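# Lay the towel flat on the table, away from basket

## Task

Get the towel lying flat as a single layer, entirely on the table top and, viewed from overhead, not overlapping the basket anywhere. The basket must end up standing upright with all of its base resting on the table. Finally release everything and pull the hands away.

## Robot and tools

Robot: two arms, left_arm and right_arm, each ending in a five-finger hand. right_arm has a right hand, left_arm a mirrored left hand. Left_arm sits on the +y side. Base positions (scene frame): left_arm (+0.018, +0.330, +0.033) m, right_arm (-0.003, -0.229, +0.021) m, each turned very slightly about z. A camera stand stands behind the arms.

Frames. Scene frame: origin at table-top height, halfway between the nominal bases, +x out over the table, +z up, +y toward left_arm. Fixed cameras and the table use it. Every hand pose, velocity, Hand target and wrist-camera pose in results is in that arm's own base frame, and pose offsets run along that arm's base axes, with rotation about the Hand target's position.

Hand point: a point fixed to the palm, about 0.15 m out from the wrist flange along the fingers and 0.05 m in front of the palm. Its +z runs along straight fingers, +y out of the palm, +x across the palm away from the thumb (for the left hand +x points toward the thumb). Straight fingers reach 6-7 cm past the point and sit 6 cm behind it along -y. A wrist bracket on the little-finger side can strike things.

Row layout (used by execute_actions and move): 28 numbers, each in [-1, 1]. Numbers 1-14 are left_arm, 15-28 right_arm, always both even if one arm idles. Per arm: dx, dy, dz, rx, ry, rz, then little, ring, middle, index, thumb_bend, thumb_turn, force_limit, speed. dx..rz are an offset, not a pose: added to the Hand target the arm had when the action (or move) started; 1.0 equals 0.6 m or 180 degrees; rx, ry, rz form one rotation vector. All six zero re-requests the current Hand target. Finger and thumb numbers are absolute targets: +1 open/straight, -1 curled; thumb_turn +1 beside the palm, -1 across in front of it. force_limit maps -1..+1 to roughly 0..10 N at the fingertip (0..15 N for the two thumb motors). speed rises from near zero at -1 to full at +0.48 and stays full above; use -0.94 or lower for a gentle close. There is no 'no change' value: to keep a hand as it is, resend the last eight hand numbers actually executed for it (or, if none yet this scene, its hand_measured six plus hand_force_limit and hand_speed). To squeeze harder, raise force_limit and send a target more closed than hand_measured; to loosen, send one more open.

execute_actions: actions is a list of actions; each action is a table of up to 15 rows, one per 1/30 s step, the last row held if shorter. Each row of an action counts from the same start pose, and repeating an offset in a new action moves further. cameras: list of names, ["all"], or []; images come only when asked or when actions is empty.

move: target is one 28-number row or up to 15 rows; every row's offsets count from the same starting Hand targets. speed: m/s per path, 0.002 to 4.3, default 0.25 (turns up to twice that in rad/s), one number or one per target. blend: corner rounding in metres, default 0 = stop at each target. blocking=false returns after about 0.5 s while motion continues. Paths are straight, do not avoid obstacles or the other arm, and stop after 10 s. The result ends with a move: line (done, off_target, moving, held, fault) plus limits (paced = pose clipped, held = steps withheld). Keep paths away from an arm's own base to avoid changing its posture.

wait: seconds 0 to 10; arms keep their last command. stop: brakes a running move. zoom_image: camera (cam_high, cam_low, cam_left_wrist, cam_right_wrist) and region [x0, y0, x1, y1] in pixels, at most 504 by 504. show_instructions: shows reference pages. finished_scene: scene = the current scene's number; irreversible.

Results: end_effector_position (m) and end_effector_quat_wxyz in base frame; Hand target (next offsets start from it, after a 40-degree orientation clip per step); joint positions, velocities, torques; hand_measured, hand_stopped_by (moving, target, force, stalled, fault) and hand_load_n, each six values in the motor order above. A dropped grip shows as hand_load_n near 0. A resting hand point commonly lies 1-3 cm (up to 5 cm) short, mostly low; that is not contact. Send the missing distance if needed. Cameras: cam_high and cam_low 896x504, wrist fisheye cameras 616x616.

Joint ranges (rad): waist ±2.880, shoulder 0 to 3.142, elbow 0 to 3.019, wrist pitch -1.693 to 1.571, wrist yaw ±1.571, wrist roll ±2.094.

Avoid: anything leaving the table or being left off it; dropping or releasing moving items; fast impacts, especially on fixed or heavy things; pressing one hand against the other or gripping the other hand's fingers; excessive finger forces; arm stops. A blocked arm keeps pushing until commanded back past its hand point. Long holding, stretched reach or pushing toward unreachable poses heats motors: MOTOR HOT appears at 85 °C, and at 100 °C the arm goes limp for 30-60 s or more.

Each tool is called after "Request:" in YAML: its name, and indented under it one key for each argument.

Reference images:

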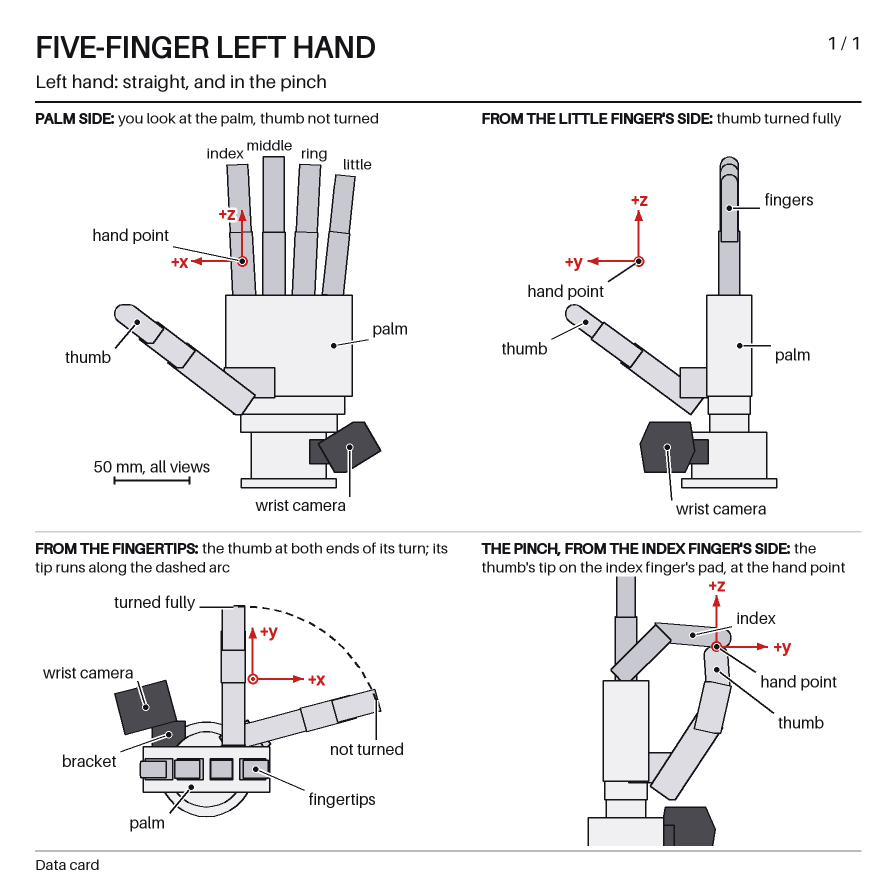

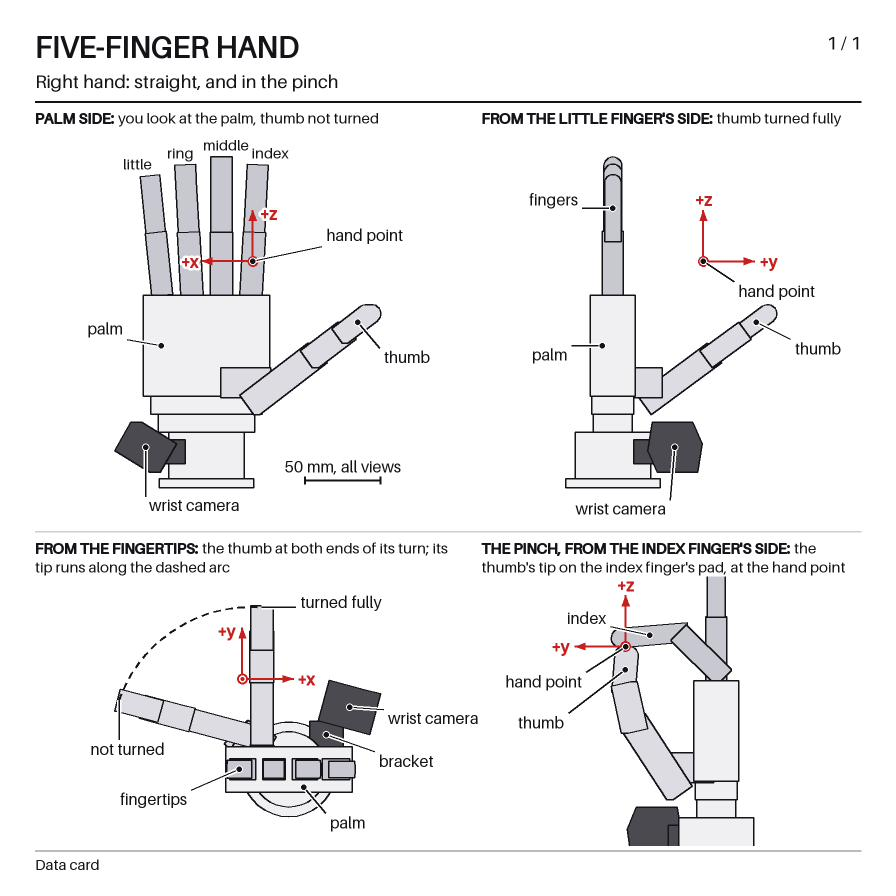

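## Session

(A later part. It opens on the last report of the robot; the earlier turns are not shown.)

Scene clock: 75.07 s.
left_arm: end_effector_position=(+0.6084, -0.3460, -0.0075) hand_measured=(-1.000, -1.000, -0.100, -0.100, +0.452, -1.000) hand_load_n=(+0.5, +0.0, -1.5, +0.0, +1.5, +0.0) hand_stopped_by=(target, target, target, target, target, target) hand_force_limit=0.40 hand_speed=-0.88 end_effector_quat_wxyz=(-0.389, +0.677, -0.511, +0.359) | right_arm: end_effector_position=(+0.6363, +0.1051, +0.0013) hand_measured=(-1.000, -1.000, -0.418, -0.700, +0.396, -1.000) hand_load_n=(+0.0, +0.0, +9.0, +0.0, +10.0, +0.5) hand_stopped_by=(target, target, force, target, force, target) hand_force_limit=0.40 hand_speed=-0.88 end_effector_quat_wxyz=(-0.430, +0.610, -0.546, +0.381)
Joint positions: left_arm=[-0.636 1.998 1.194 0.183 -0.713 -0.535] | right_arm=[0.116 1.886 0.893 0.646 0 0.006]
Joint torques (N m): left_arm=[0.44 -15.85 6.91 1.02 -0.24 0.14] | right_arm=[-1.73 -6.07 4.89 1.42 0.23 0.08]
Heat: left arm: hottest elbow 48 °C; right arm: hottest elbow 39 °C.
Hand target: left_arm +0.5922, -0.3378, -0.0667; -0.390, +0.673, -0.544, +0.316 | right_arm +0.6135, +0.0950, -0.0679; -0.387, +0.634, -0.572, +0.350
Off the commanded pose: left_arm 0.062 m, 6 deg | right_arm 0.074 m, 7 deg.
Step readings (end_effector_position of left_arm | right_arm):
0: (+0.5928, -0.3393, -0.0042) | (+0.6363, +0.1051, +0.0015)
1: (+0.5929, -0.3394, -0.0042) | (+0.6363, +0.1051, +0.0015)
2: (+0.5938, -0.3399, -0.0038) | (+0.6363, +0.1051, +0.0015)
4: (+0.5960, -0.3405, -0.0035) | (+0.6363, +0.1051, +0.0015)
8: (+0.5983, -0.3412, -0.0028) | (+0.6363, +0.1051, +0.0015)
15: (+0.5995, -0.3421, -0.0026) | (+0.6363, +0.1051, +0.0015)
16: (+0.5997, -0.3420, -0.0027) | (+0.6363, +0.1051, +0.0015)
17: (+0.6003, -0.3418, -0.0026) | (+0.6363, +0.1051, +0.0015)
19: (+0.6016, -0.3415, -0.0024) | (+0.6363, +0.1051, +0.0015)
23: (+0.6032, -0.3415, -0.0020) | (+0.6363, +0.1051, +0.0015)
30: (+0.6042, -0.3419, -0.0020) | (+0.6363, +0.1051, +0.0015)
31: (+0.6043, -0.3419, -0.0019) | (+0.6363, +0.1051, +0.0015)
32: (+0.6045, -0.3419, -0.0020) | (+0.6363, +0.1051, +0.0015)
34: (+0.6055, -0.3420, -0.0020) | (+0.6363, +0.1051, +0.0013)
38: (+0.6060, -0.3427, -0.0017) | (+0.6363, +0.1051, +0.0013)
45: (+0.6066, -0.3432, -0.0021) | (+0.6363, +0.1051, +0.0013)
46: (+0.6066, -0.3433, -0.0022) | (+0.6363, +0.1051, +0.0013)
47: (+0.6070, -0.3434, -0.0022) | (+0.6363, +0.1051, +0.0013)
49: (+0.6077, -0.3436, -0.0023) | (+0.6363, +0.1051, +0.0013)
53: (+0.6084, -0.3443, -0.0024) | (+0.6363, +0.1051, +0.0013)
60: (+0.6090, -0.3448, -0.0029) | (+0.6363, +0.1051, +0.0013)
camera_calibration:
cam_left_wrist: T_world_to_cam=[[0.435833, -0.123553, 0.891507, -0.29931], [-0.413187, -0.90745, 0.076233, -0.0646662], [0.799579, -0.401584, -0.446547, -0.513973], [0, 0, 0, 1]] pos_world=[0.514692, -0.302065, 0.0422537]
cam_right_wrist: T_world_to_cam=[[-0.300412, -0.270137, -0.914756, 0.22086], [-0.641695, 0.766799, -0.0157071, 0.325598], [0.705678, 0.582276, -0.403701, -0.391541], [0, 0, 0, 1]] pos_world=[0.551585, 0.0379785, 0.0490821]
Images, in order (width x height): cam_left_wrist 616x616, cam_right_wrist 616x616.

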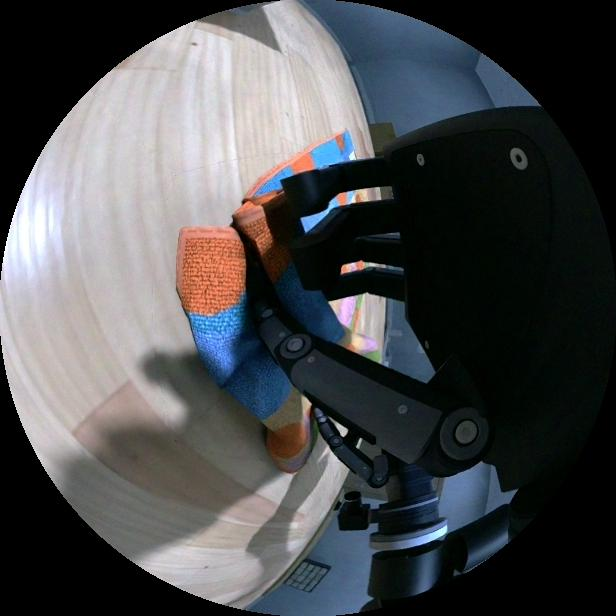

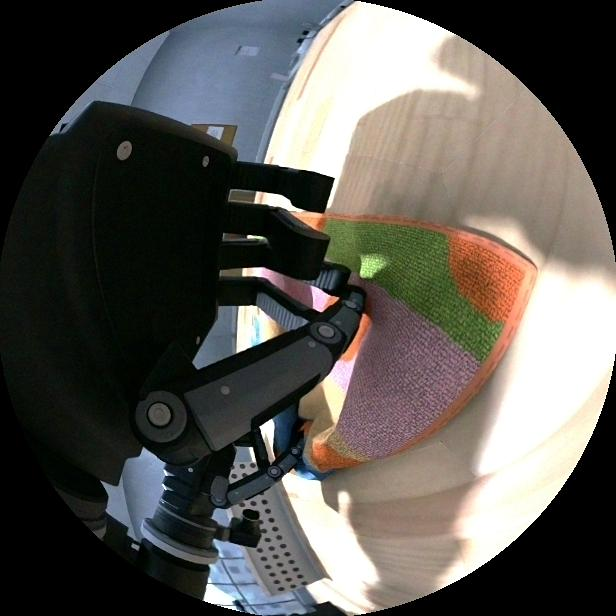

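Request:
execute_actions:
  actions:
    - [[0,0,-0.012,0.0015,-0.007,0,-1,-1,-0.2,-0.2,0.35,-1,0.4,-0.88,0,0,0,0,0,0,-1,-1,-0.7,-0.7,-0.25,-1,0.4,-0.88]]
    - [[0,0,-0.012,0.0015,-0.007,0,-1,-1,-0.3,-0.3,0.25,-1,0.4,-0.88,0,0,0,0,0,0,-1,-1,-0.7,-0.7,-0.25,-1,0.4,-0.88]]
    - [[0,0,0,0,0,0,-1,-1,-0.7,-0.7,-0.25,-1,0.4,-0.88,0,0,0,0,0,0,-1,-1,-0.7,-0.7,-0.25,-1,0.4,-0.88]]
    - [[0,0,0,0,0,0,-1,-1,-0.7,-0.7,-0.25,-1,0.4,-0.88,0,0,0,0,0,0,-1,-1,-0.7,-0.7,-0.25,-1,0.4,-0.88]]
  cameras: ["cam_left_wrist","cam_right_wrist"]

Scene clock: 79.70 s.
left_arm: end_effector_position=(+0.6162, -0.3457, -0.0091) hand_measured=(-1.000, -1.000, -0.238, -0.294, +0.328, -1.000) hand_load_n=(+0.0, +0.0, +7.0, +7.0, +11.0, +0.0) hand_stopped_by=(target, target, force, force, force, target) hand_force_limit=0.40 hand_speed=-0.88 end_effector_quat_wxyz=(-0.404, +0.672, -0.490, +0.381) | right_arm: end_effector_position=(+0.6363, +0.1051, +0.0013) hand_measured=(-1.000, -1.000, -0.418, -0.700, +0.396, -1.000) hand_load_n=(+0.0, +0.0, +9.0, +0.0, +10.0, +0.5) hand_stopped_by=(target, target, force, target, force, target) hand_force_limit=0.40 hand_speed=-0.88 end_effector_quat_wxyz=(-0.430, +0.610, -0.546, +0.380)
Joint positions: left_arm=[-0.638 2.024 1.179 0.297 -0.745 -0.518] | right_arm=[0.116 1.886 0.893 0.646 0 0.006]
Joint torques (N m): left_arm=[0.15 -14.97 6.04 0.94 -0.09 0.27] | right_arm=[-0.97 -5.54 4.66 1.58 0.22 0.01]
Heat: left arm: hottest elbow 47 °C; right arm: hottest elbow 39 °C.
Hand target: left_arm +0.5923, -0.3379, -0.0810; -0.405, +0.664, -0.536, +0.328 | right_arm +0.6135, +0.0950, -0.0679; -0.387, +0.634, -0.572, +0.350
Off the commanded pose: left_arm 0.076 m, 8 deg | right_arm 0.074 m, 7 deg.
Step readings (end_effector_position of left_arm | right_arm):
0: (+0.6084, -0.3460, -0.0075) | (+0.6363, +0.1051, +0.0013)
1: (+0.6084, -0.3460, -0.0076) | (+0.6363, +0.1051, +0.0013)
2: (+0.6088, -0.3458, -0.0075) | (+0.6363, +0.1051, +0.0013)
4: (+0.6098, -0.3458, -0.0078) | (+0.6363, +0.1051, +0.0013)
8: (+0.6120, -0.3461, -0.0084) | (+0.6363, +0.1051, +0.0013)
15: (+0.6130, -0.3467, -0.0087) | (+0.6363, +0.1051, +0.0013)
16: (+0.6131, -0.3466, -0.0087) | (+0.6363, +0.1051, +0.0013)
17: (+0.6135, -0.3463, -0.0085) | (+0.6363, +0.1051, +0.0013)
19: (+0.6143, -0.3458, -0.0090) | (+0.6363, +0.1051, +0.0013)
23: (+0.6158, -0.3456, -0.0093) | (+0.6363, +0.1051, +0.0013)
30: (+0.6159, -0.3455, -0.0093) | (+0.6363, +0.1051, +0.0013)
31: (+0.6160, -0.3456, -0.0092) | (+0.6363, +0.1051, +0.0013)
32: (+0.6160, -0.3456, -0.0092) | (+0.6363, +0.1051, +0.0013)
34: (+0.6161, -0.3456, -0.0093) | (+0.6363, +0.1051, +0.0013)
38: (+0.6162, -0.3457, -0.0091) | (+0.6363, +0.1051, +0.0013)
45: (+0.6162, -0.3457, -0.0091) | (+0.6363, +0.1051, +0.0013)
46: (+0.6162, -0.3457, -0.0091) | (+0.6363, +0.1051, +0.0013)
47: (+0.6162, -0.3457, -0.0091) | (+0.6363, +0.1051, +0.0013)
49: (+0.6162, -0.3457, -0.0091) | (+0.6363, +0.1051, +0.0013)
53: (+0.6162, -0.3457, -0.0091) | (+0.6363, +0.1051, +0.0013)
60: (+0.6162, -0.3457, -0.0091) | (+0.6363, +0.1051, +0.0013)
camera_calibration:
cam_left_wrist: T_world_to_cam=[[0.378507, -0.104241, 0.91971, -0.258952], [-0.401832, -0.913624, 0.0618233, -0.0702957], [0.833824, -0.39297, -0.387701, -0.538374], [0, 0, 0, 1]] pos_world=[0.518677, -0.302782, 0.0337791]
cam_right_wrist: T_world_to_cam=[[-0.300563, -0.26983, -0.914797, 0.220934], [-0.641594, 0.76689, -0.0154033, 0.325525], [0.705705, 0.582299, -0.40362, -0.391561], [0, 0, 0, 1]] pos_world=[0.551585, 0.0379785, 0.0490819]
Images, in order (width x height): cam_left_wrist 616x616, cam_right_wrist 616x616.

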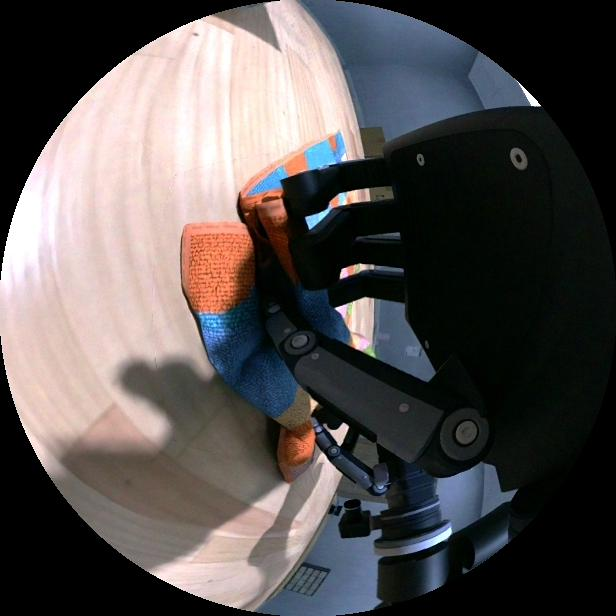

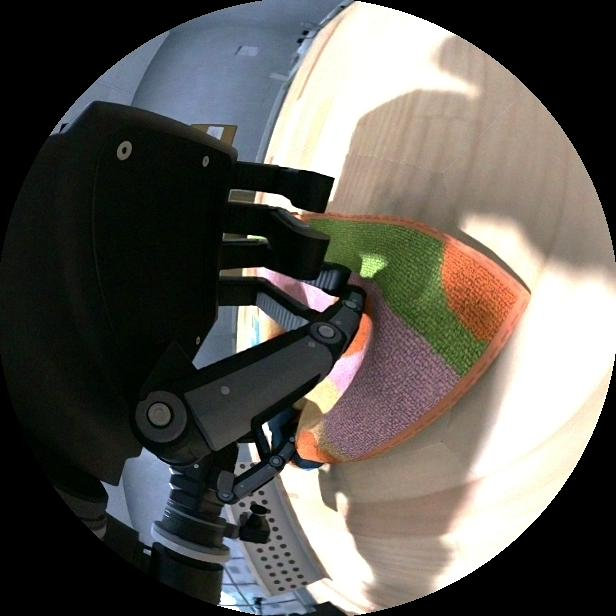

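Request:
move:
  target: [0.04,-0.013,0.342,0,0,0,-1,-1,-0.7,-0.7,-0.25,-1,0.4,-0.88,0.038,0.017,0.33,0,0,0,-1,-1,-0.7,-0.7,-0.25,-1,0.4,-0.88]
  speed: 0.1
  cameras: ["all"]

Scene clock: 83.47 s.
left_arm: end_effector_position=(+0.6009, -0.3362, +0.0892) hand_measured=(-1.000, -1.000, -0.238, -0.294, +0.328, -1.000) hand_load_n=(+0.0, +0.0, +4.5, +4.0, +7.0, +0.5) hand_stopped_by=(target, target, force, force, force, target) hand_force_limit=0.40 hand_speed=-0.88 end_effector_quat_wxyz=(-0.403, +0.667, -0.547, +0.305) | right_arm: end_effector_position=(+0.6222, +0.1008, +0.1071) hand_measured=(-1.000, -1.000, -0.418, -0.700, +0.396, -1.000) hand_load_n=(+0.0, +0.0, +9.0, +0.0, +11.0, +1.0) hand_stopped_by=(target, target, force, target, force, target) hand_force_limit=0.40 hand_speed=-0.88 end_effector_quat_wxyz=(-0.376, +0.639, -0.578, +0.341)
Joint positions: left_arm=[-0.639 1.834 1.307 -0.191 -0.734 -0.489] | right_arm=[0.116 1.62 1.021 0.094 0.014 0.007]
Joint torques (N m): left_arm=[0.91 -22.77 14.61 0.88 -0.22 0.11] | right_arm=[-0.73 -9.93 13.03 1.66 0.17 0.11]
Heat: left arm: hottest elbow 47 °C; right arm: hottest elbow 39 °C.
Hand target: left_arm +0.6162, -0.3458, +0.1241; -0.405, +0.664, -0.536, +0.328 | right_arm +0.6363, +0.1053, +0.1302; -0.387, +0.633, -0.571, +0.350
Off the commanded pose: left_arm 0.039 m, 3 deg | right_arm 0.027 m, 2 deg.
move: off_target (left_arm, right_arm)
camera_calibration:
cam_left_wrist: T_world_to_cam=[[0.503273, -0.220714, 0.835465, -0.449229], [-0.416484, -0.90908, 0.0107229, -0.0589496], [0.757138, -0.353355, -0.549439, -0.409946], [0, 0, 0, 1]] pos_world=[0.511919, -0.297597, 0.150707]
cam_right_wrist: T_world_to_cam=[[-0.442306, -0.285581, -0.850182, 0.395159], [-0.627724, 0.77563, 0.066034, 0.303182], [0.640568, 0.562887, -0.522332, -0.281226], [0, 0, 0, 1]] pos_world=[0.545241, 0.0359918, 0.169043]

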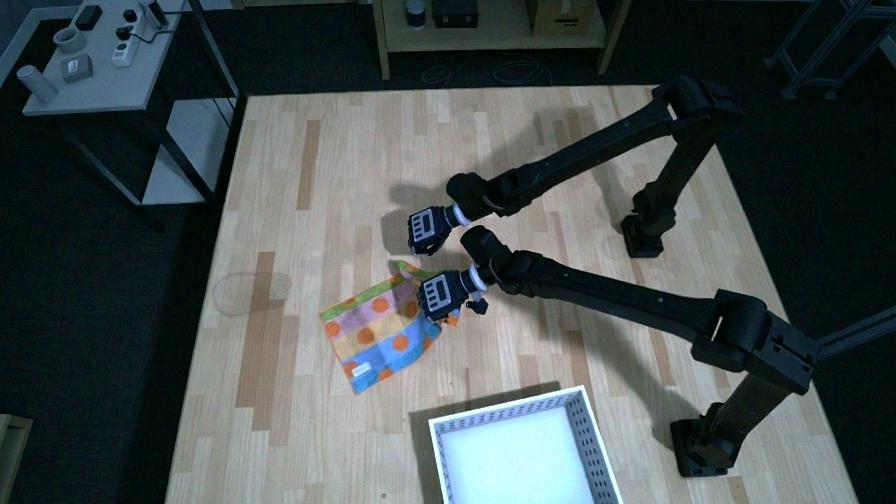

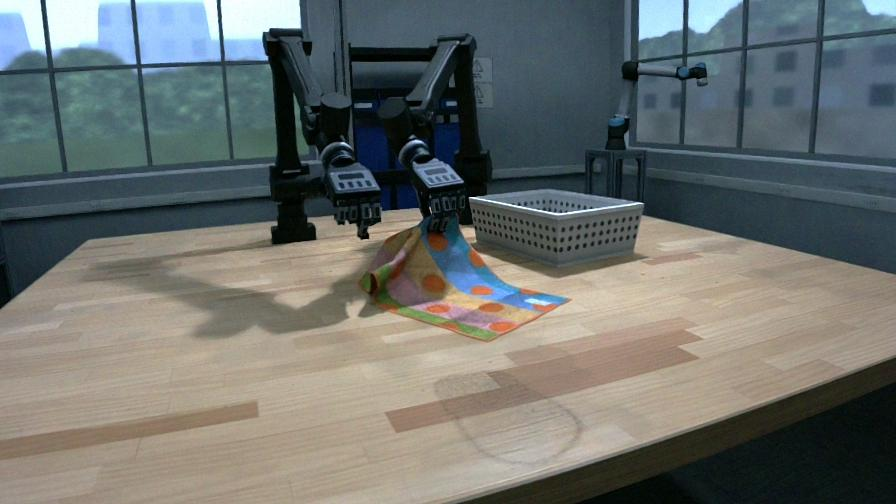

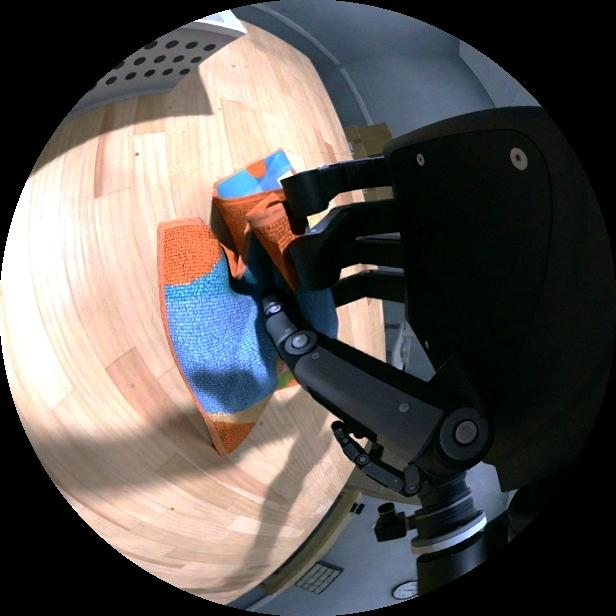

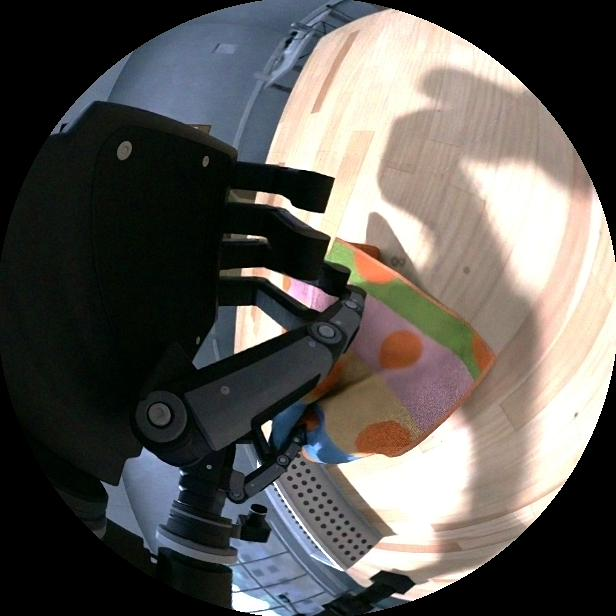

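Request:
zoom_image:
  camera: "cam_low"
  region: [330, 190, 600, 350]

Request:
zoom_image:
  camera: "cam_right_wrist"
  region: [240, 200, 520, 480]

Request:
zoom_image:
  camera: "cam_left_wrist"
  region: [140, 140, 360, 470]

Scaled by 1.867 from the camera's 896x504 image, which has a finer 1280x720 frame.

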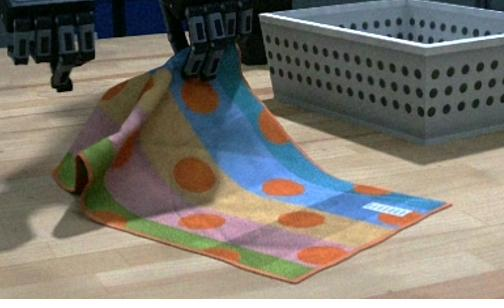

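Scaled by 1.800 from the camera's 616x616 image, which has a finer 880x880 frame.

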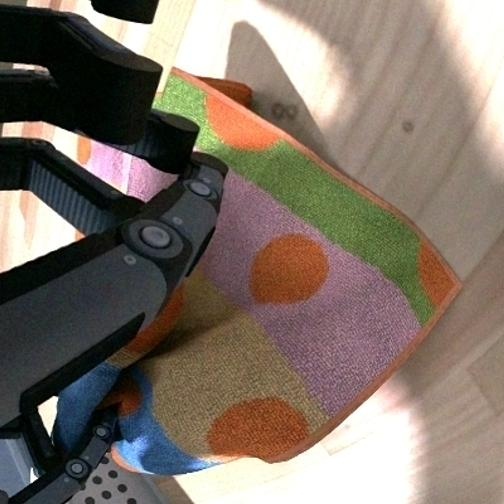

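Scaled by 1.527 from the camera's 616x616 image, which has a finer 880x880 frame.

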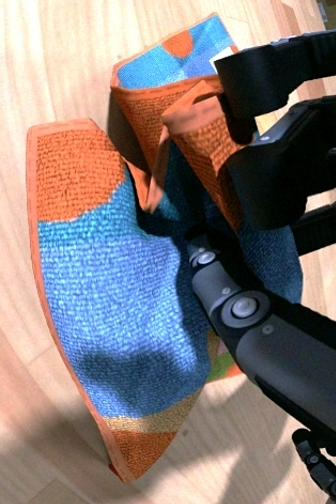

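Request:
move:
  target: [-0.228,-0.062,0.025,0,0,0,-1,-1,-0.7,-0.7,-0.25,-1,0.4,-0.88,0,-0.175,0.133,0,0,0,1,1,1,1,1,-1,0.4,-0.3]
  speed: 0.12
  cameras: ["all"]

Scene clock: 89.57 s.
left_arm: end_effector_position=(+0.4815, -0.3796, +0.1253) hand_measured=(-1.000, -1.000, -0.238, -0.294, +0.328, -1.000) hand_load_n=(+0.0, +0.0, +4.0, +3.5, +7.0, +0.5) hand_stopped_by=(target, target, force, force, force, target) hand_force_limit=0.40 hand_speed=-0.88 end_effector_quat_wxyz=(-0.409, +0.660, -0.546, +0.316) | right_arm: end_effector_position=(+0.6236, +0.0058, +0.1818) hand_measured=(+1.000, +1.000, +1.000, +1.000, +1.000, -1.000) hand_load_n=(+0.0, +0.0, +0.0, +0.0, +0.0, +0.5) hand_stopped_by=(target, target, target, target, target, target) hand_force_limit=0.40 hand_speed=-0.30 end_effector_quat_wxyz=(-0.378, +0.639, -0.581, +0.334)
Joint positions: left_arm=[-0.85 1.654 1.171 -0.351 -0.889 -0.675] | right_arm=[-0.083 1.525 1.133 -0.128 -0.167 -0.081]
Joint torques (N m): left_arm=[0.26 -19.72 10.43 0.83 -0.64 -0.23] | right_arm=[-1.26 -10.75 14.06 1.32 -0.19 -0.01]
Heat: left arm: hottest elbow 48 °C; right arm: hottest elbow 40 °C.
Hand target: left_arm +0.4794, -0.3829, +0.1389; -0.405, +0.664, -0.536, +0.328 | right_arm +0.6363, +0.0004, +0.2101; -0.387, +0.633, -0.571, +0.350
Off the commanded pose: left_arm 0.014 m, 2 deg | right_arm 0.031 m, 2 deg.
move: off_target (left_arm, right_arm)
camera_calibration:
cam_left_wrist: T_world_to_cam=[[0.478731, -0.226184, 0.848326, -0.420772], [-0.42714, -0.904186, -0.0000317428, -0.140218], [0.767052, -0.362339, -0.529474, -0.325741], [0, 0, 0, 1]] pos_world=[0.391404, -0.339983, 0.184477]
cam_right_wrist: T_world_to_cam=[[-0.448284, -0.275965, -0.850226, 0.435961], [-0.628471, 0.773683, 0.0802428, 0.370655], [0.635661, 0.570314, -0.520266, -0.186994], [0, 0, 0, 1]] pos_world=[0.547245, -0.059814, 0.243637]

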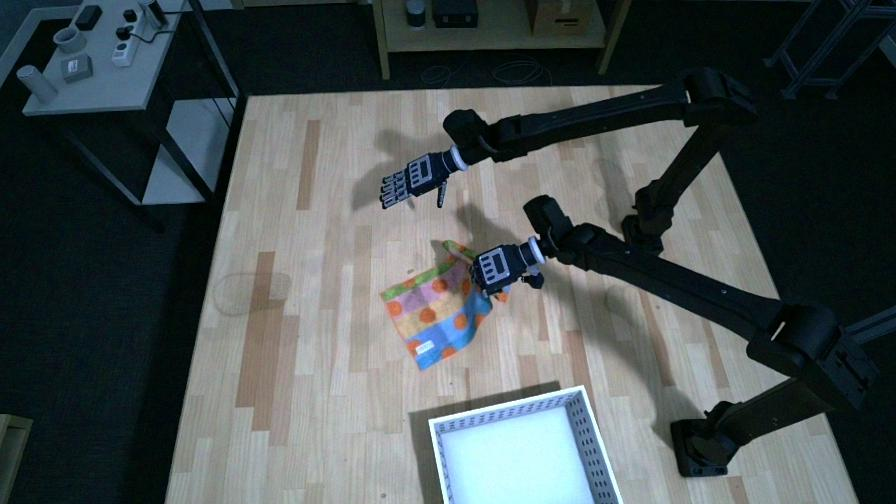

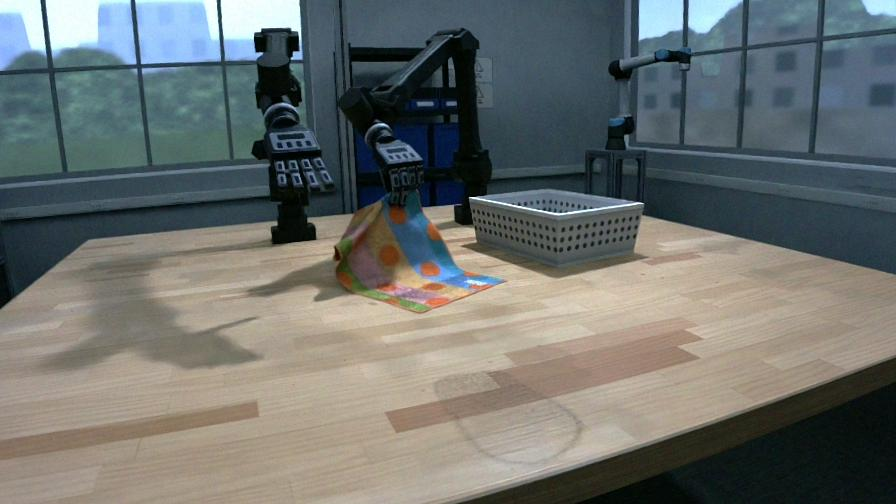

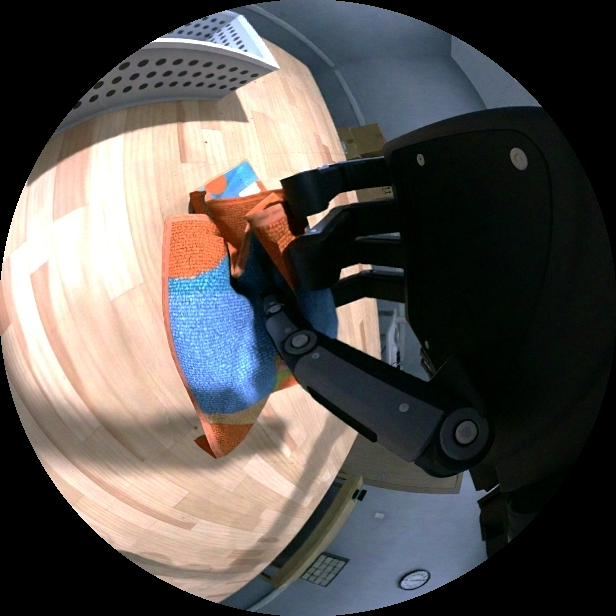

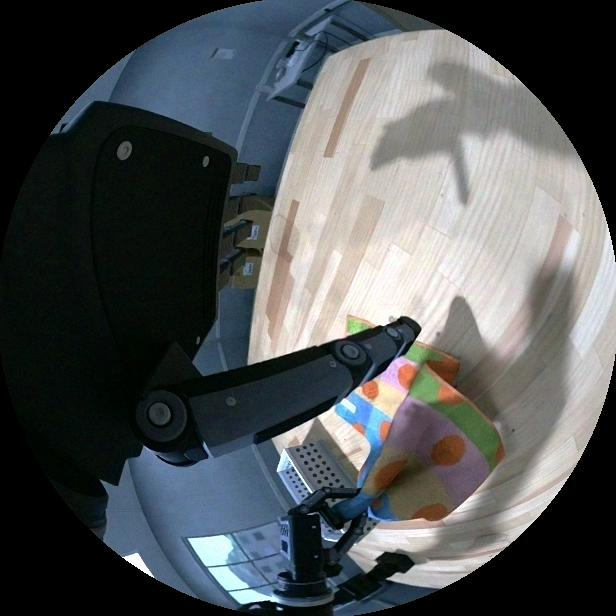

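Request:
move:
  target: [0.067,0.02,-0.281,0,0,0,-1,-1,-0.7,-0.7,-0.25,-1,0.4,-0.88,0,0,0,0,0,0,1,1,1,1,1,-1,0.4,-0.3]
  speed: 0.12
  cameras: ["all"]

Scene clock: 93.43 s.
left_arm: end_effector_position=(+0.5194, -0.3794, +0.0009) hand_measured=(-1.000, -1.000, -0.238, -0.294, +0.328, -1.000) hand_load_n=(+0.0, +0.0, +5.0, +2.5, +6.5, -0.5) hand_stopped_by=(target, target, force, force, force, target) hand_force_limit=0.40 hand_speed=-0.88 end_effector_quat_wxyz=(-0.401, +0.667, -0.520, +0.351) | right_arm: end_effector_position=(+0.6236, +0.0058, +0.1818) hand_measured=(+1.000, +1.000, +1.000, +1.000, +1.000, -1.000) hand_load_n=(+0.0, +0.0, +0.0, +0.0, +0.0, +0.0) hand_stopped_by=(target, target, target, target, target, target) hand_force_limit=0.40 hand_speed=-0.30 end_effector_quat_wxyz=(-0.378, +0.639, -0.580, +0.335)
Joint positions: left_arm=[-0.796 1.9 1.074 0.11 -0.851 -0.635] | right_arm=[-0.083 1.525 1.133 -0.128 -0.167 -0.081]
Joint torques (N m): left_arm=[1.55 -15.79 8.36 1.29 -0.09 0.16] | right_arm=[-2.55 -10.7 14.22 1.46 -0.23 0.08]
Heat: left arm: hottest elbow 48 °C; right arm: hottest elbow 40 °C.
Hand target: left_arm +0.5196, -0.3710, -0.0295; -0.405, +0.664, -0.536, +0.328 | right_arm +0.6363, +0.0004, +0.2101; -0.387, +0.634, -0.571, +0.350
Off the commanded pose: left_arm 0.032 m, 3 deg | right_arm 0.031 m, 2 deg.
move: off_target (left_arm, right_arm)
camera_calibration:
cam_left_wrist: T_world_to_cam=[[0.433988, -0.161026, 0.886412, -0.285496], [-0.419723, -0.906736, 0.0407786, -0.128698], [0.797175, -0.389744, -0.461098, -0.446708], [0, 0, 0, 1]] pos_world=[0.425989, -0.33677, 0.0523384]
cam_right_wrist: T_world_to_cam=[[-0.448175, -0.276308, -0.850172, 0.435868], [-0.628605, 0.773605, 0.0799512, 0.370794], [0.635606, 0.570254, -0.520399, -0.186935], [0, 0, 0, 1]] pos_world=[0.547245, -0.0598139, 0.243637]

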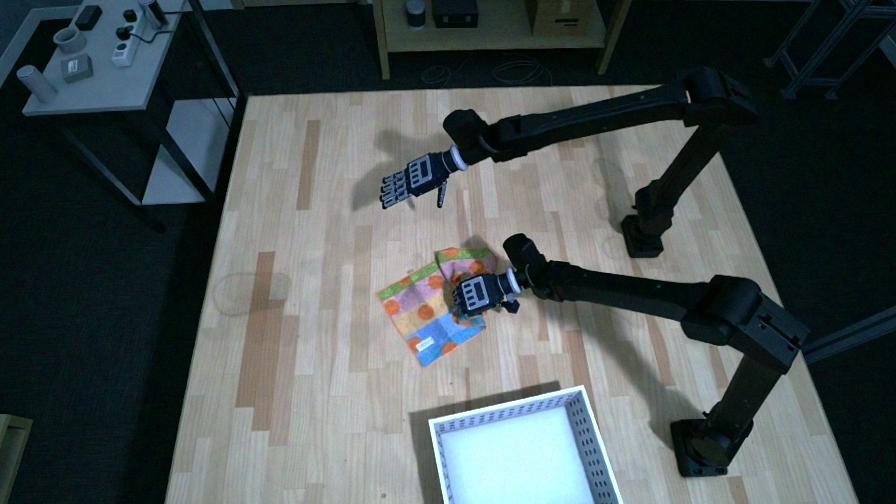

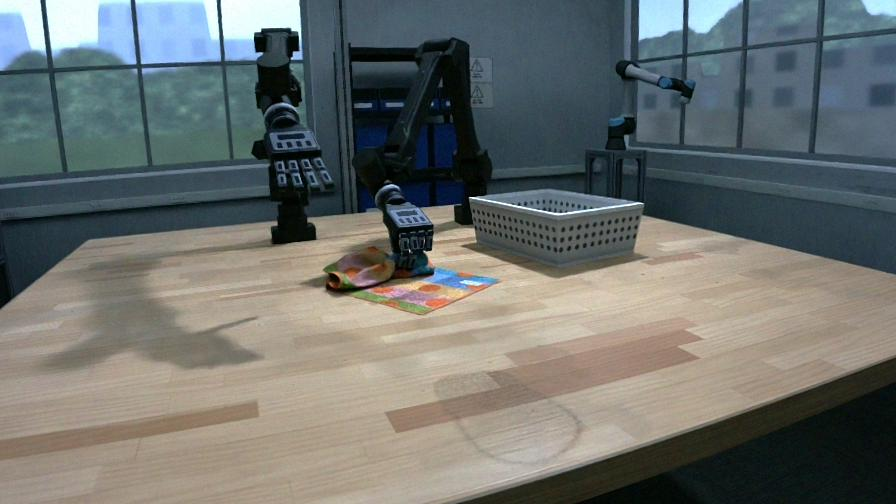

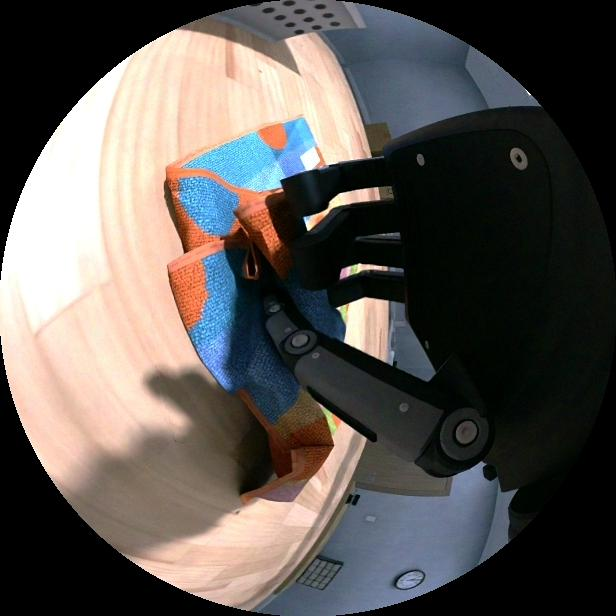

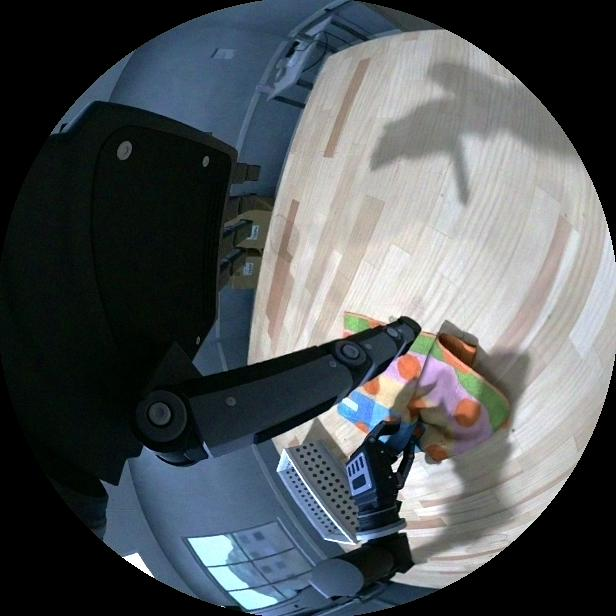

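Request:
zoom_image:
  camera: "cam_high"
  region: [360, 230, 540, 380]

Request:
zoom_image:
  camera: "cam_right_wrist"
  region: [320, 290, 540, 500]

Request:
zoom_image:
  camera: "cam_low"
  region: [300, 220, 520, 330]

Request:
zoom_image:
  camera: "cam_left_wrist"
  region: [150, 100, 380, 520]

Scaled by 2.800 from the camera's 896x504 image, which has a finer 1280x720 frame.

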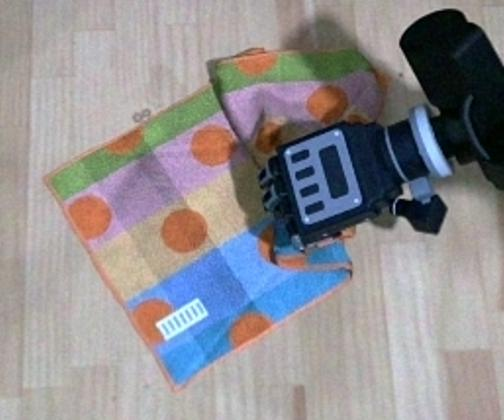

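Scaled by 2.291 from the camera's 616x616 image, which has a finer 880x880 frame.

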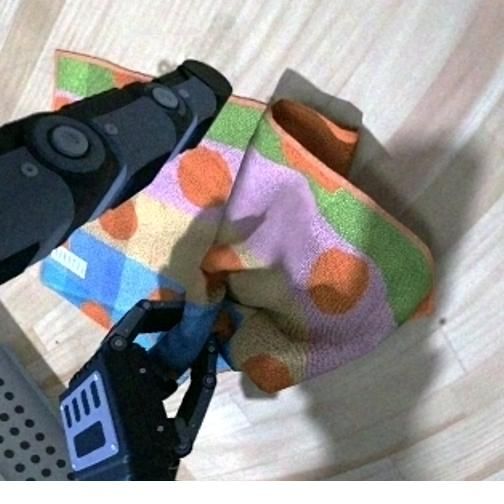

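Scaled by 2.291 from the camera's 896x504 image, which has a finer 1280x720 frame.

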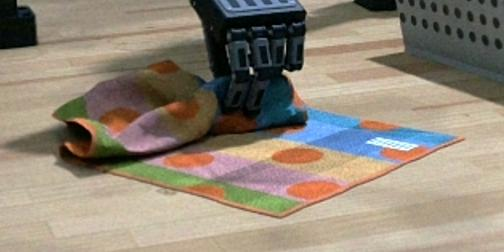

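Scaled by 1.200 from the camera's 616x616 image, which has a finer 880x880 frame.

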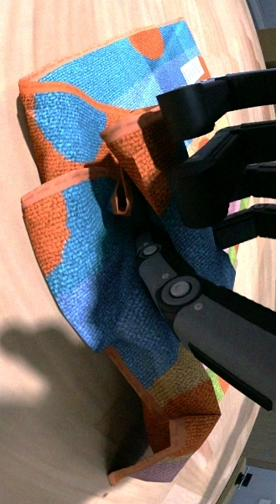

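Request:
move:
  target: [0,0,0,0,0,0,-1,-1,-0.7,-0.7,-0.25,-1,0.4,-0.88,-0.2705,0.1427,-0.117,-0.0038,0.0439,-0.0048,-1,-1,0.3,0.3,1,-1,0.4,-0.3]
  speed: 0.15
  cameras: ["cam_high","cam_right_wrist"]

Scene clock: 99.70 s.
left_arm: end_effector_position=(+0.5194, -0.3793, +0.0009) hand_measured=(-1.000, -1.000, -0.238, -0.294, +0.328, -1.000) hand_load_n=(+0.0, +0.0, +4.5, +2.5, +6.5, -0.5) hand_stopped_by=(target, target, force, force, force, target) hand_force_limit=0.40 hand_speed=-0.88 end_effector_quat_wxyz=(-0.401, +0.667, -0.521, +0.350) | right_arm: end_effector_position=(+0.4806, +0.0821, +0.1406) hand_measured=(-1.000, -1.000, +0.300, +0.300, +1.000, -1.000) hand_load_n=(+0.0, +0.0, +0.0, +0.5, +0.0, +0.0) hand_stopped_by=(target, target, target, target, target, target) hand_force_limit=0.40 hand_speed=-0.30 end_effector_quat_wxyz=(-0.342, +0.652, -0.598, +0.317)
Joint positions: left_arm=[-0.796 1.9 1.074 0.11 -0.851 -0.634] | right_arm=[0.116 1.22 0.766 -0.148 0.029 0.014]
Joint torques (N m): left_arm=[1.44 -15.62 8.36 1.42 -0.08 0.16] | right_arm=[-0.03 -5.77 9.55 1.31 0.26 0.11]
Heat: left arm: hottest elbow 47 °C; right arm: hottest elbow 40 °C.
Hand target: left_arm +0.5196, -0.3710, -0.0296; -0.405, +0.664, -0.536, +0.328 | right_arm +0.4741, +0.0860, +0.1400; -0.340, +0.654, -0.599, +0.312
Off the commanded pose: left_arm 0.032 m, 3 deg | right_arm 0.008 m, 1 deg.
move: off_target (left_arm)
camera_calibration:
cam_right_wrist: T_world_to_cam=[[-0.524559, -0.288249, -0.801093, 0.388572], [-0.606865, 0.786534, 0.114367, 0.208889], [0.59712, 0.546148, -0.587512, -0.13109], [0, 0, 0, 1]] pos_world=[0.408873, 0.0193014, 0.210375]
Images, in order (width x height): cam_high 896x504, cam_right_wrist 616x616.

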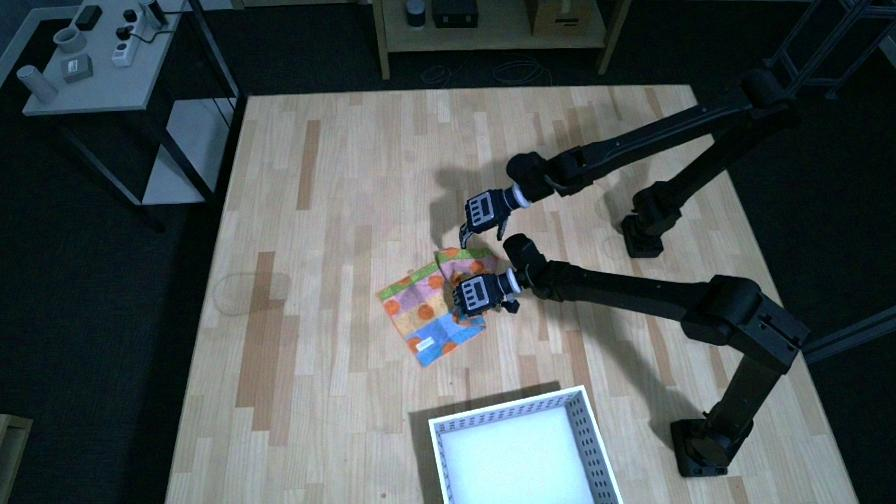

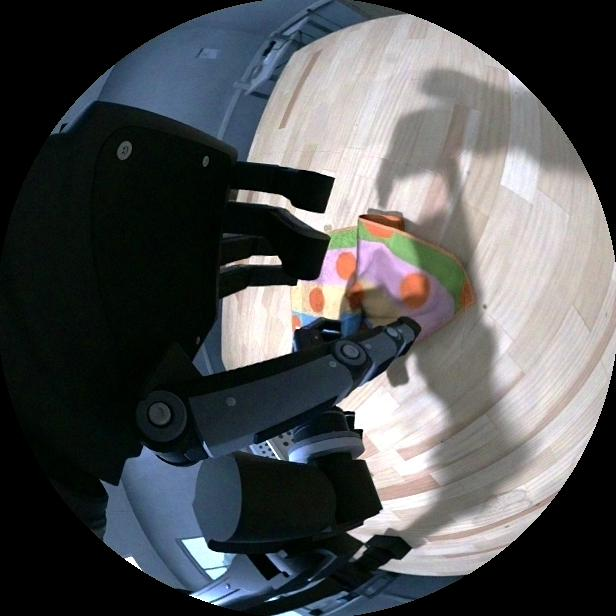

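Request:
zoom_image:
  camera: "cam_right_wrist"
  region: [270, 190, 500, 400]

Request:
zoom_image:
  camera: "cam_high"
  region: [400, 190, 560, 350]

Scaled by 2.191 from the camera's 616x616 image, which has a finer 880x880 frame.

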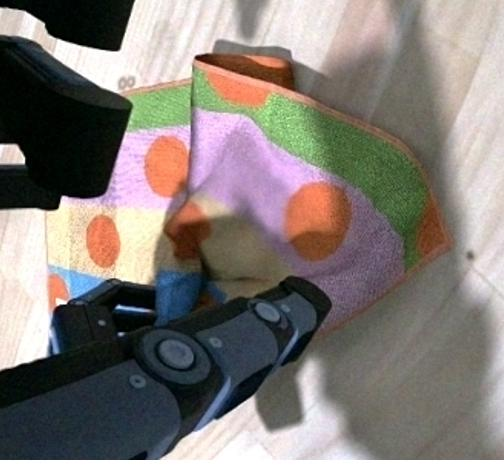

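Scaled by 3.150 from the camera's 896x504 image, which has a finer 1280x720 frame.

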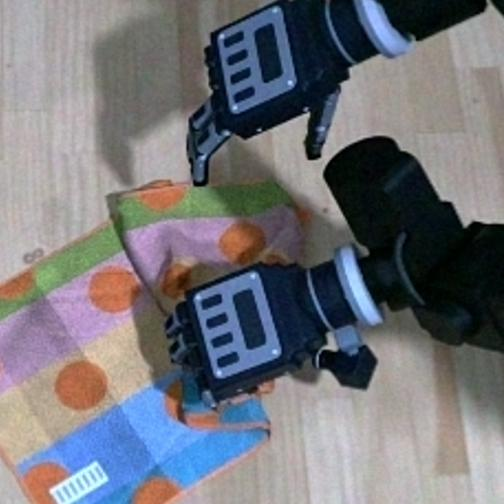

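Request:
move:
  target: [0,0,0,0,0,0,-1,-1,-0.7,-0.7,-0.25,-1,0.4,-0.88,-0.015,0.007,-0.283,0,0,0,-1,-1,0.3,0.3,1,-1,0.4,-0.3]
  speed: 0.1
  cameras: ["cam_low","cam_right_wrist"]

Scene clock: 103.50 s.
left_arm: end_effector_position=(+0.5201, -0.3790, +0.0007) hand_measured=(-1.000, -1.000, -0.238, -0.294, +0.328, -1.000) hand_load_n=(+0.0, +0.0, +4.5, +3.0, +6.5, +0.0) hand_stopped_by=(target, target, force, force, force, target) hand_force_limit=0.40 hand_speed=-0.88 end_effector_quat_wxyz=(-0.401, +0.668, -0.520, +0.351) | right_arm: end_effector_position=(+0.4823, +0.0846, +0.0061) hand_measured=(-1.000, -1.000, +0.300, +0.300, +1.000, -1.000) hand_load_n=(+0.0, +0.0, +0.0, -0.5, +0.5, -1.5) hand_stopped_by=(target, target, target, target, target, target) hand_force_limit=0.40 hand_speed=-0.30 end_effector_quat_wxyz=(-0.362, +0.638, -0.591, +0.336)
Joint positions: left_arm=[-0.795 1.901 1.074 0.113 -0.851 -0.634] | right_arm=[0.125 1.529 0.554 0.437 0.042 0.025]
Joint torques (N m): left_arm=[1.38 -15.74 8.36 1.29 -0.09 0.16] | right_arm=[-0.26 -1.96 5.14 2.15 0.12 0.17]
Heat: left arm: hottest elbow 46 °C; right arm: hottest elbow 41 °C.
Hand target: left_arm +0.5195, -0.3709, -0.0297; -0.405, +0.664, -0.536, +0.328 | right_arm +0.4649, +0.0902, -0.0300; -0.340, +0.654, -0.599, +0.312
Off the commanded pose: left_arm 0.031 m, 3 deg | right_arm 0.040 m, 4 deg.
move: off_target (left_arm, right_arm)
camera_calibration:
cam_right_wrist: T_world_to_cam=[[-0.476128, -0.275714, -0.835035, 0.258239], [-0.606033, 0.79095, 0.0843956, 0.222746], [0.637202, 0.546242, -0.543685, -0.232095], [0, 0, 0, 1]] pos_world=[0.405838, 0.0217989, 0.070653]
Images, in order (width x height): cam_low 896x504, cam_right_wrist 616x616.

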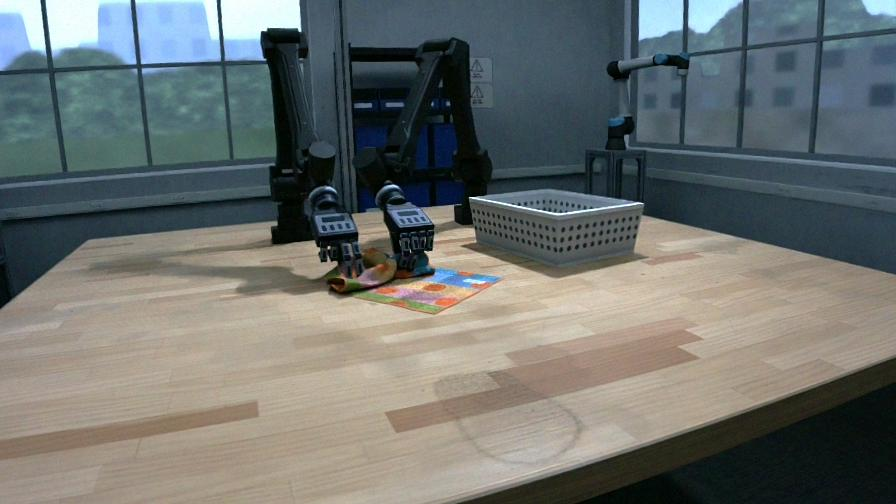

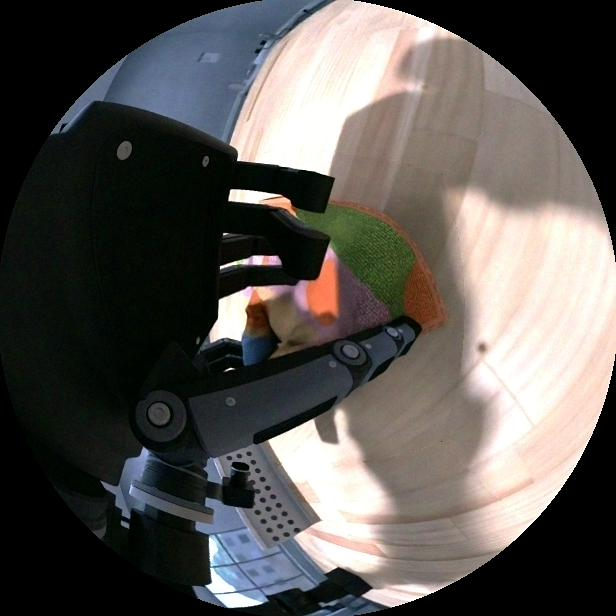

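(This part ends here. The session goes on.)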